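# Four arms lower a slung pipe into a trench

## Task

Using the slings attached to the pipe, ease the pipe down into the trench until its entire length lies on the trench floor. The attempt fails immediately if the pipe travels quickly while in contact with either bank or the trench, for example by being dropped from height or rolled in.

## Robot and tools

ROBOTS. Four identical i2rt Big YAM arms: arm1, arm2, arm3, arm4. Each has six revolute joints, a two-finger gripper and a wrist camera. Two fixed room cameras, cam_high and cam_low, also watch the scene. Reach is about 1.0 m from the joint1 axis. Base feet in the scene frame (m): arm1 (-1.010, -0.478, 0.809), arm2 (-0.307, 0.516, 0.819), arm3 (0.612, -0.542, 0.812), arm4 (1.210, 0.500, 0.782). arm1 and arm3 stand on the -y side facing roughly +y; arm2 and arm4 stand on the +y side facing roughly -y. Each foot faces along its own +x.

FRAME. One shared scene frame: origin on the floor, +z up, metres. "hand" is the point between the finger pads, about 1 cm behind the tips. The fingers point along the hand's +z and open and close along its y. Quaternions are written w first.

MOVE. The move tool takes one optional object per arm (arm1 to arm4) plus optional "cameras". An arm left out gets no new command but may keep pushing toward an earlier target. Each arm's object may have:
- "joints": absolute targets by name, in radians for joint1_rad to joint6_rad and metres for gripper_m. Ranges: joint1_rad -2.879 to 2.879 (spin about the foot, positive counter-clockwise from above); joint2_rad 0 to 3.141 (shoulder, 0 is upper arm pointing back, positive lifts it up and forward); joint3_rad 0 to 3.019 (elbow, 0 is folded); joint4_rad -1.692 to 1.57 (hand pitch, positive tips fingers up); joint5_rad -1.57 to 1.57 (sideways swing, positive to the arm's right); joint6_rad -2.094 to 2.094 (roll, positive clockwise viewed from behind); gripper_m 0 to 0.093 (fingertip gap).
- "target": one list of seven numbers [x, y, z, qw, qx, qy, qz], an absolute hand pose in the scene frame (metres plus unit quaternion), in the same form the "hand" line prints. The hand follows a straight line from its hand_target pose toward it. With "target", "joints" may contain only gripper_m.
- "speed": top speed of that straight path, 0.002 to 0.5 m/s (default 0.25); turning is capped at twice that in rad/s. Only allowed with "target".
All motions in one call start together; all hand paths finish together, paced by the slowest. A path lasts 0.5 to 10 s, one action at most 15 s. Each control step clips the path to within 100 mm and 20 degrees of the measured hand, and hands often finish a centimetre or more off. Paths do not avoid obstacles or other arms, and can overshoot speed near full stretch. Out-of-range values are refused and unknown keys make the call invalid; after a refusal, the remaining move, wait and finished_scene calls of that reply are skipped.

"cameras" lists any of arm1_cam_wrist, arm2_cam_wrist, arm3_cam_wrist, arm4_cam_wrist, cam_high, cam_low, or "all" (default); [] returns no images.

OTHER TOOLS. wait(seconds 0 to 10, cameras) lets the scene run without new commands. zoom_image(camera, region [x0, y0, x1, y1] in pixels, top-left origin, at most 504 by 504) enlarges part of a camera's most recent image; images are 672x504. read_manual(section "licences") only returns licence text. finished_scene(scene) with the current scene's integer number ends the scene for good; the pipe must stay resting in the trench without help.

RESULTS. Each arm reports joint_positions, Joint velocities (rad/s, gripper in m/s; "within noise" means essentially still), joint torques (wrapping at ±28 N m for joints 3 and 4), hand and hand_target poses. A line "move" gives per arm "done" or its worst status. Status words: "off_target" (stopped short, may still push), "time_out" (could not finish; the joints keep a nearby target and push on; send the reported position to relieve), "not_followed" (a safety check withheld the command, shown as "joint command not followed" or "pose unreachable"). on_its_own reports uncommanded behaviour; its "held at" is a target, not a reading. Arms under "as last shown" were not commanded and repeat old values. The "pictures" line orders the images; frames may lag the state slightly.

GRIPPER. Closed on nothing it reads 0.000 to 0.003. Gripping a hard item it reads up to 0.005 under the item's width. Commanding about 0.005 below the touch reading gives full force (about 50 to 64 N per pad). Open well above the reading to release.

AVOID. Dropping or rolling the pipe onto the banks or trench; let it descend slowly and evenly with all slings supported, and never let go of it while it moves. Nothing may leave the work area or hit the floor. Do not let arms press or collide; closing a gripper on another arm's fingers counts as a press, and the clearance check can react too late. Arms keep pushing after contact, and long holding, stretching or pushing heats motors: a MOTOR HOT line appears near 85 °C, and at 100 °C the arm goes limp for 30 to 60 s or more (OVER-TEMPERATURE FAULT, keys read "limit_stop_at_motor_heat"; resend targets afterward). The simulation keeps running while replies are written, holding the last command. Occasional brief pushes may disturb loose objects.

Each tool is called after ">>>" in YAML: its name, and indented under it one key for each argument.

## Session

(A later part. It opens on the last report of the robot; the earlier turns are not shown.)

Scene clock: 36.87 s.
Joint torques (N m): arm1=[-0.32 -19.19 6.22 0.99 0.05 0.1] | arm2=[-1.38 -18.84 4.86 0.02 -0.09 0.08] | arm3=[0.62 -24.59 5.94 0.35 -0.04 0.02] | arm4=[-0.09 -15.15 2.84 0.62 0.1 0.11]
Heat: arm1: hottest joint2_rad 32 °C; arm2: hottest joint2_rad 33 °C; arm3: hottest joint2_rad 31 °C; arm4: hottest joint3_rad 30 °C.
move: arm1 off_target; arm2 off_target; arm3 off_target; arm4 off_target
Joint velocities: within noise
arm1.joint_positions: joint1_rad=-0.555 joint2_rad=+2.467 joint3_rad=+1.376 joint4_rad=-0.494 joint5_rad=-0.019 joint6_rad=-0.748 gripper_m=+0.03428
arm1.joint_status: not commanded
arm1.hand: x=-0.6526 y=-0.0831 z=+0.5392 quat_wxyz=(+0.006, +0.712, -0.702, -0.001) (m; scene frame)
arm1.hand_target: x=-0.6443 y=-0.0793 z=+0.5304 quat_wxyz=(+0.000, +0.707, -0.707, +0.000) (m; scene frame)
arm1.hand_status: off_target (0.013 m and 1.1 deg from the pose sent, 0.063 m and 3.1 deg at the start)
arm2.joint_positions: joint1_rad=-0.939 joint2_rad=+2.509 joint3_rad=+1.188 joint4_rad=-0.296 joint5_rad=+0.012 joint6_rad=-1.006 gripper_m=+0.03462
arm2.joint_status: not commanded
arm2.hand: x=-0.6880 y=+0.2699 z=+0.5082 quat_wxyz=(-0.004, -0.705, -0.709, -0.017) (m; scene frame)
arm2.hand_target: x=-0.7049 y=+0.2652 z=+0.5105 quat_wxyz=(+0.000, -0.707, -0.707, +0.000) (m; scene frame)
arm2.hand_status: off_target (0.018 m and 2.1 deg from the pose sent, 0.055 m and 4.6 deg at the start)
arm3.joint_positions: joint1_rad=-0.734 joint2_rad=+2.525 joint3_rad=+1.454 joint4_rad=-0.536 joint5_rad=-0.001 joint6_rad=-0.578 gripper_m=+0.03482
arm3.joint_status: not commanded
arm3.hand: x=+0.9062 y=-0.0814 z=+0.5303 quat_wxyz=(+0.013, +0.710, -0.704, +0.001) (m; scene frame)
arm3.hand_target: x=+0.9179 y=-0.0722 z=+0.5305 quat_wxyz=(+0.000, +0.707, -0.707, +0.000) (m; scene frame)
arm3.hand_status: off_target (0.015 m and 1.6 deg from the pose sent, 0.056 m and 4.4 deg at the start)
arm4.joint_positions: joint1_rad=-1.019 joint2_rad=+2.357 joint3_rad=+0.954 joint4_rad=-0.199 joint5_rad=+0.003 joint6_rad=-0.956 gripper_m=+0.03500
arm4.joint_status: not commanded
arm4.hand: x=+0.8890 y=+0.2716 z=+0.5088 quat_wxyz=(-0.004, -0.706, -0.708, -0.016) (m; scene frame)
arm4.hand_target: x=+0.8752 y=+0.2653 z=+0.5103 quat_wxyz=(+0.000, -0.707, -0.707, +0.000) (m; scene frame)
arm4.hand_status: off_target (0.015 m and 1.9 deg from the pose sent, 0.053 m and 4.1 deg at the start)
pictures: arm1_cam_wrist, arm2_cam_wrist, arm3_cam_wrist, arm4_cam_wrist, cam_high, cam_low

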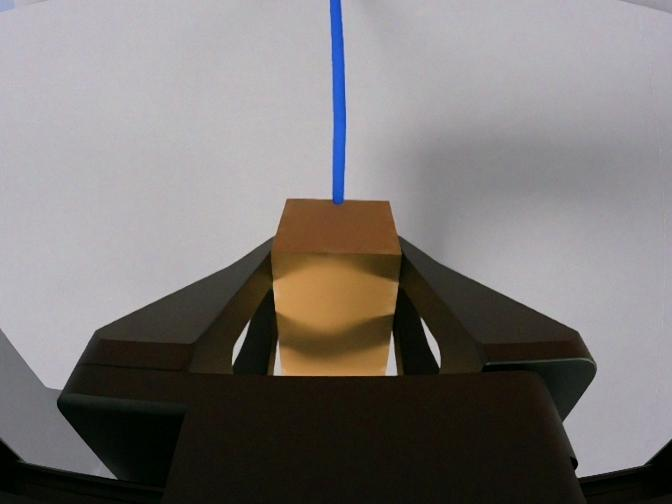

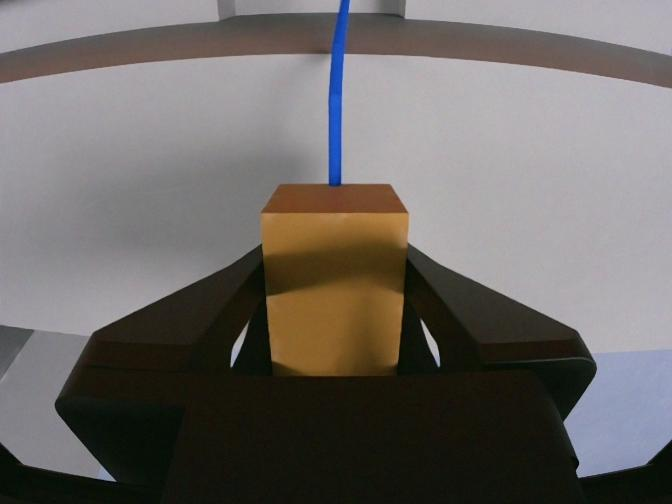

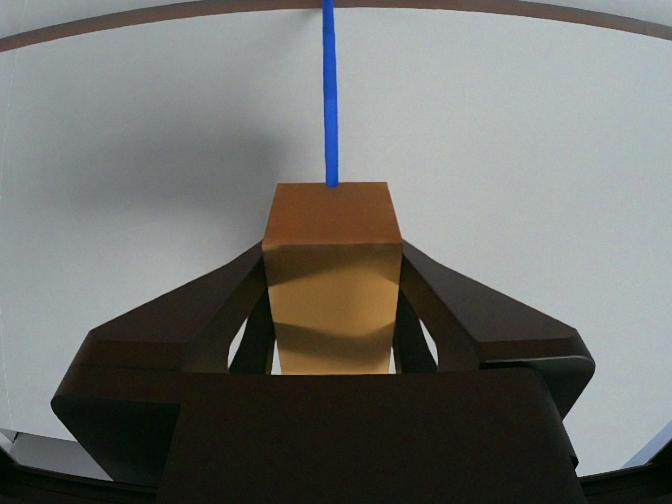

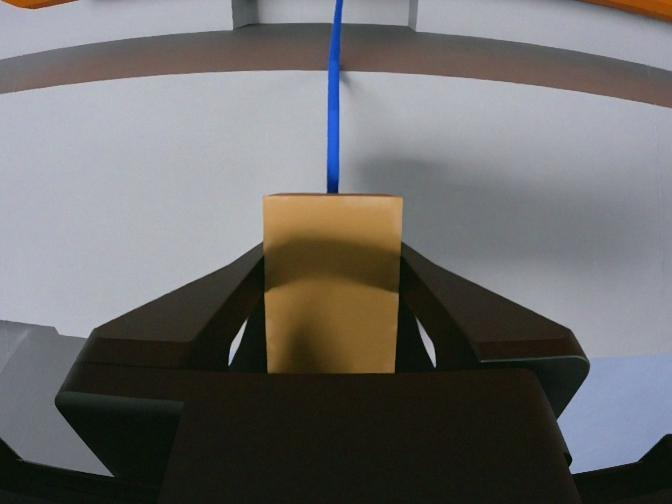

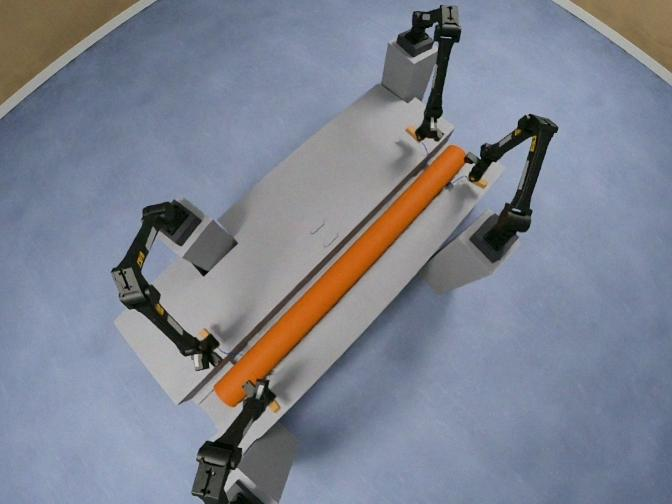

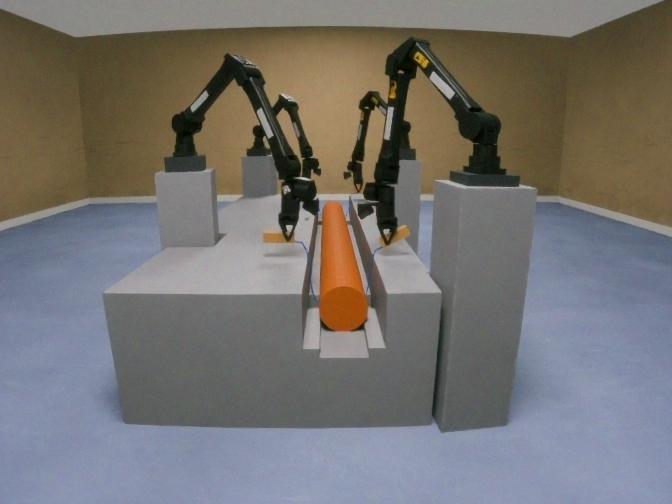

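>>> move:
  arm1: {"target": [-0.660, -0.096, 0.452, -0.0308, 0.7064, -0.7064, -0.0308], "speed": 0.12}
  arm2: {"target": [-0.694, 0.258, 0.468, 0.1106, 0.6984, 0.6984, -0.1106], "speed": 0.12}
  arm3: {"target": [0.909, -0.092, 0.460, 0, 0.7071, -0.7071, 0], "speed": 0.12}
  arm4: {"target": [0.883, 0.257, 0.470, 0.1530, 0.6903, 0.6903, -0.1530], "speed": 0.12}
  cameras: ["cam_low", "arm1_cam_wrist", "arm2_cam_wrist", "arm3_cam_wrist", "arm4_cam_wrist"]

>>> zoom_image:
  camera: "cam_low"
  region: [240, 130, 440, 380]

Scene clock: 43.83 s.
Joint torques (N m): arm1=[-0.85 -17.61 3.32 1.29 -0.11 -0.05] | arm2=[-1.44 -18.26 1.57 0.54 -0.46 0.06] | arm3=[0.26 -22.36 5.15 0.77 -0.04 -0.03] | arm4=[-0.26 -14.68 -0.27 1.2 -0.36 -0.01]
Heat: arm1: hottest joint2_rad 33 °C; arm2: hottest joint2_rad 33 °C; arm3: hottest joint2_rad 32 °C; arm4: hottest joint3_rad 30 °C.
move: arm1 off_target; arm2 done; arm3 off_target; arm4 done
Joint velocities: within noise
arm1.joint_positions: joint1_rad=-0.570 joint2_rad=+2.599 joint3_rad=+1.376 joint4_rad=-0.268 joint5_rad=-0.077 joint6_rad=-0.748 gripper_m=+0.03428
arm1.joint_status: not commanded
arm1.hand: x=-0.6542 y=-0.0836 z=+0.4742 quat_wxyz=(-0.040, +0.708, -0.705, -0.032) (m; scene frame)
arm1.hand_target: x=-0.6608 y=-0.0965 z=+0.4531 quat_wxyz=(-0.031, +0.707, -0.706, -0.031) (m; scene frame)
arm1.hand_status: off_target (0.026 m and 1.0 deg from the pose sent, 0.088 m and 5.5 deg at the start)
arm2.joint_positions: joint1_rad=-1.016 joint2_rad=+2.615 joint3_rad=+1.163 joint4_rad=+0.010 joint5_rad=-0.261 joint6_rad=-1.063 gripper_m=+0.03462
arm2.joint_status: not commanded
arm2.hand: x=-0.6911 y=+0.2538 z=+0.4691 quat_wxyz=(-0.112, -0.698, -0.700, +0.104) (m; scene frame)
arm2.hand_target: x=-0.6940 y=+0.2580 z=+0.4680 quat_wxyz=(-0.111, -0.698, -0.698, +0.111) (m; scene frame)
arm2.hand_status: done (0.005 m and 0.8 deg from the pose sent, 0.042 m and 19.1 deg at the start)
arm3.joint_positions: joint1_rad=-0.738 joint2_rad=+2.642 joint3_rad=+1.472 joint4_rad=-0.425 joint5_rad=-0.001 joint6_rad=-0.579 gripper_m=+0.03482
arm3.joint_status: not commanded
arm3.hand: x=+0.9005 y=-0.0938 z=+0.4722 quat_wxyz=(+0.007, +0.710, -0.705, +0.000) (m; scene frame)
arm3.hand_target: x=+0.9086 y=-0.0924 z=+0.4605 quat_wxyz=(+0.000, +0.707, -0.707, +0.000) (m; scene frame)
arm3.hand_status: off_target (0.015 m and 0.9 deg from the pose sent, 0.071 m and 1.6 deg at the start)
arm4.joint_positions: joint1_rad=-1.148 joint2_rad=+2.513 joint3_rad=+0.908 joint4_rad=+0.234 joint5_rad=-0.376 joint6_rad=-1.037 gripper_m=+0.03500
arm4.joint_status: not commanded
arm4.hand: x=+0.8859 y=+0.2552 z=+0.4684 quat_wxyz=(-0.155, -0.694, -0.688, +0.144) (m; scene frame)
arm4.hand_target: x=+0.8831 y=+0.2570 z=+0.4700 quat_wxyz=(-0.153, -0.690, -0.690, +0.153) (m; scene frame)
arm4.hand_status: done (0.004 m and 1.1 deg from the pose sent, 0.042 m and 26.0 deg at the start)
pictures: arm1_cam_wrist, arm2_cam_wrist, arm3_cam_wrist, arm4_cam_wrist, cam_low

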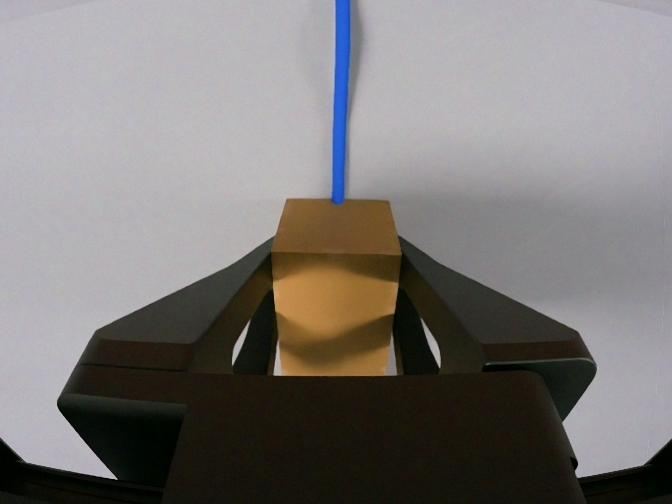

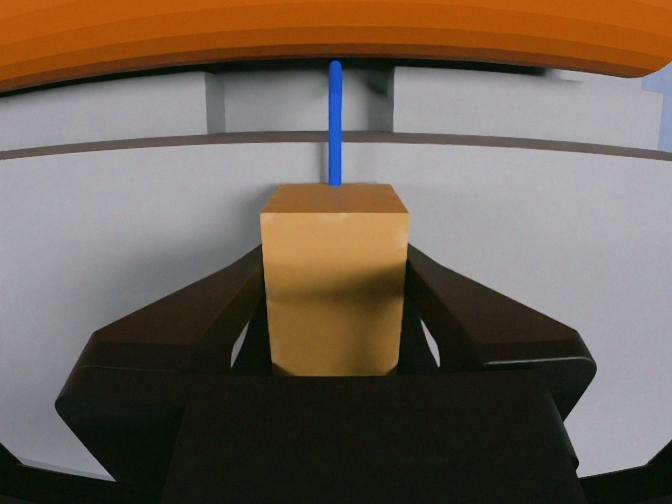

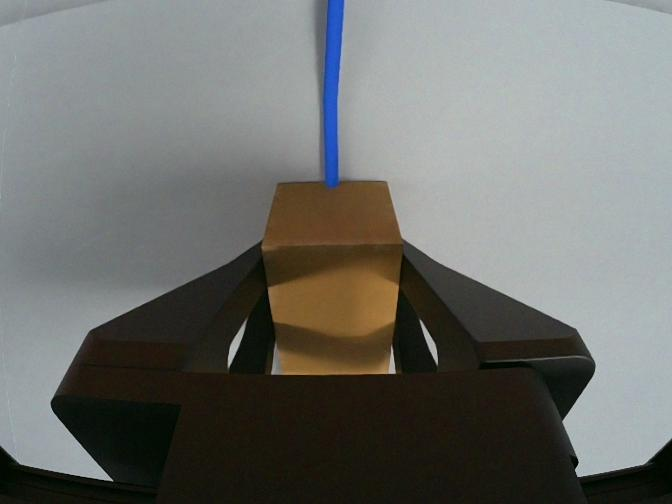

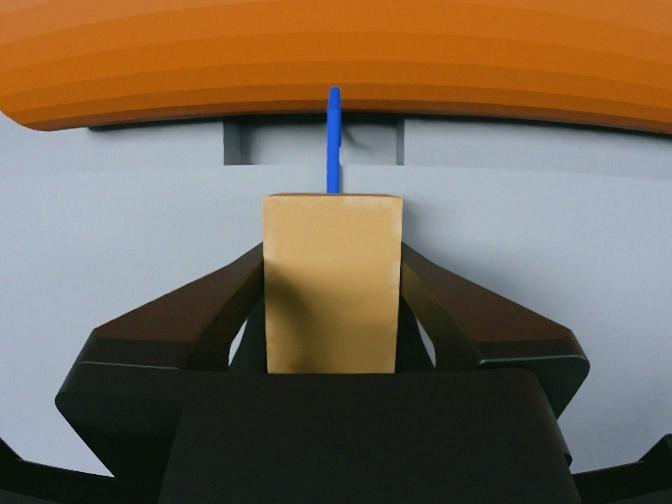

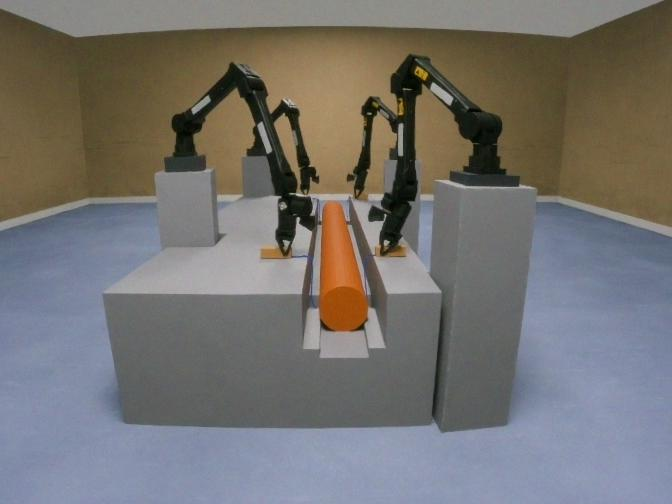

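Scaled by 2.016.

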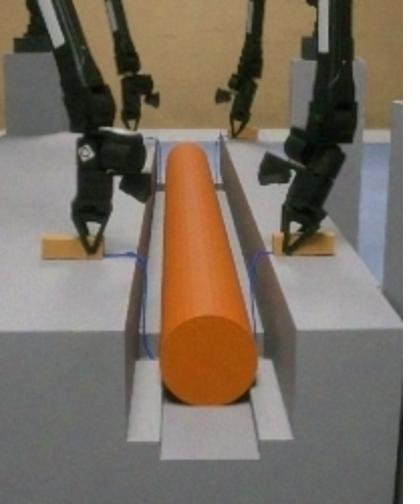

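Handles are down on the banks, so I'll open the grippers.

>>> move:
  arm1: {"joints": {"gripper_m": 0.07}}
  arm2: {"joints": {"gripper_m": 0.07}}
  arm3: {"joints": {"gripper_m": 0.07}}
  arm4: {"joints": {"gripper_m": 0.07}}
  cameras: ["cam_low"]

>>> finished_scene:
  scene: 3

Scene clock: 46.40 s.
Joint torques (N m): arm1=[-0.91 -18.32 3.34 1.11 -0.09 -0.03] | arm2=[-1.44 -18.2 1.59 0.44 -0.45 0.05] | arm3=[0.44 -23.12 4.75 0.43 -0.04 -0.02] | arm4=[-0.38 -14.62 -0.27 1.22 -0.32 0.01]
Heat: arm1: hottest joint2_rad 33 °C; arm2: hottest joint2_rad 33 °C; arm3: hottest joint2_rad 32 °C; arm4: hottest joint3_rad 30 °C.
move: arm1 done; arm2 done; arm3 done; arm4 done
Joint velocities: within noise
arm1.joint_positions: joint1_rad=-0.570 joint2_rad=+2.606 joint3_rad=+1.376 joint4_rad=-0.259 joint5_rad=-0.077 joint6_rad=-0.748 gripper_m=+0.06992
arm1.joint_status: all done
arm1.hand: x=-0.6550 y=-0.0845 z=+0.4706 quat_wxyz=(-0.041, +0.708, -0.705, -0.032) (m; scene frame)
arm1.hand_target: x=-0.6608 y=-0.0965 z=+0.4531 quat_wxyz=(-0.031, +0.707, -0.706, -0.031) (m; scene frame)
arm1.hand_status: not commanded
arm2.joint_positions: joint1_rad=-1.016 joint2_rad=+2.615 joint3_rad=+1.163 joint4_rad=+0.012 joint5_rad=-0.261 joint6_rad=-1.063 gripper_m=+0.06995
arm2.joint_status: all done
arm2.hand: x=-0.6915 y=+0.2536 z=+0.4692 quat_wxyz=(-0.112, -0.698, -0.700, +0.105) (m; scene frame)
arm2.hand_target: x=-0.6940 y=+0.2580 z=+0.4680 quat_wxyz=(-0.111, -0.699, -0.698, +0.111) (m; scene frame)
arm2.hand_status: not commanded
arm3.joint_positions: joint1_rad=-0.738 joint2_rad=+2.650 joint3_rad=+1.477 joint4_rad=-0.417 joint5_rad=-0.001 joint6_rad=-0.580 gripper_m=+0.06992
arm3.joint_status: all done
arm3.hand: x=+0.9011 y=-0.0933 z=+0.4684 quat_wxyz=(+0.005, +0.710, -0.705, -0.001) (m; scene frame)
arm3.hand_target: x=+0.9086 y=-0.0925 z=+0.4604 quat_wxyz=(+0.000, +0.707, -0.707, +0.000) (m; scene frame)
arm3.hand_status: not commanded
arm4.joint_positions: joint1_rad=-1.148 joint2_rad=+2.513 joint3_rad=+0.908 joint4_rad=+0.235 joint5_rad=-0.377 joint6_rad=-1.038 gripper_m=+0.06989
arm4.joint_status: all done
arm4.hand: x=+0.8859 y=+0.2550 z=+0.4684 quat_wxyz=(-0.155, -0.693, -0.689, +0.145) (m; scene frame)
arm4.hand_target: x=+0.8830 y=+0.2570 z=+0.4700 quat_wxyz=(-0.153, -0.690, -0.690, +0.153) (m; scene frame)
arm4.hand_status: not commanded
pictures: cam_low

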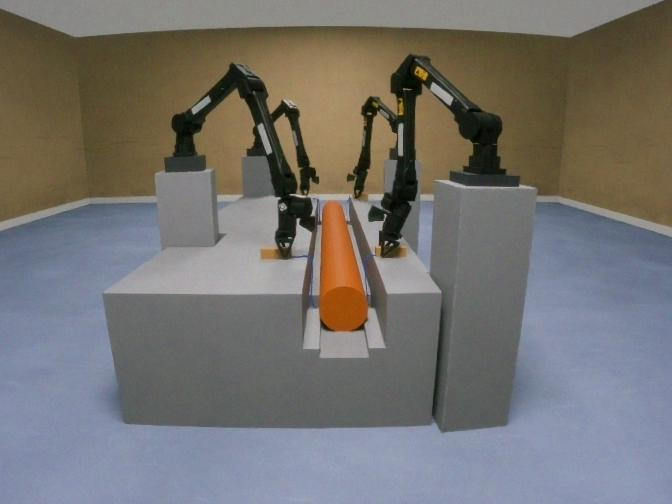

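The scene is finished: the task was done.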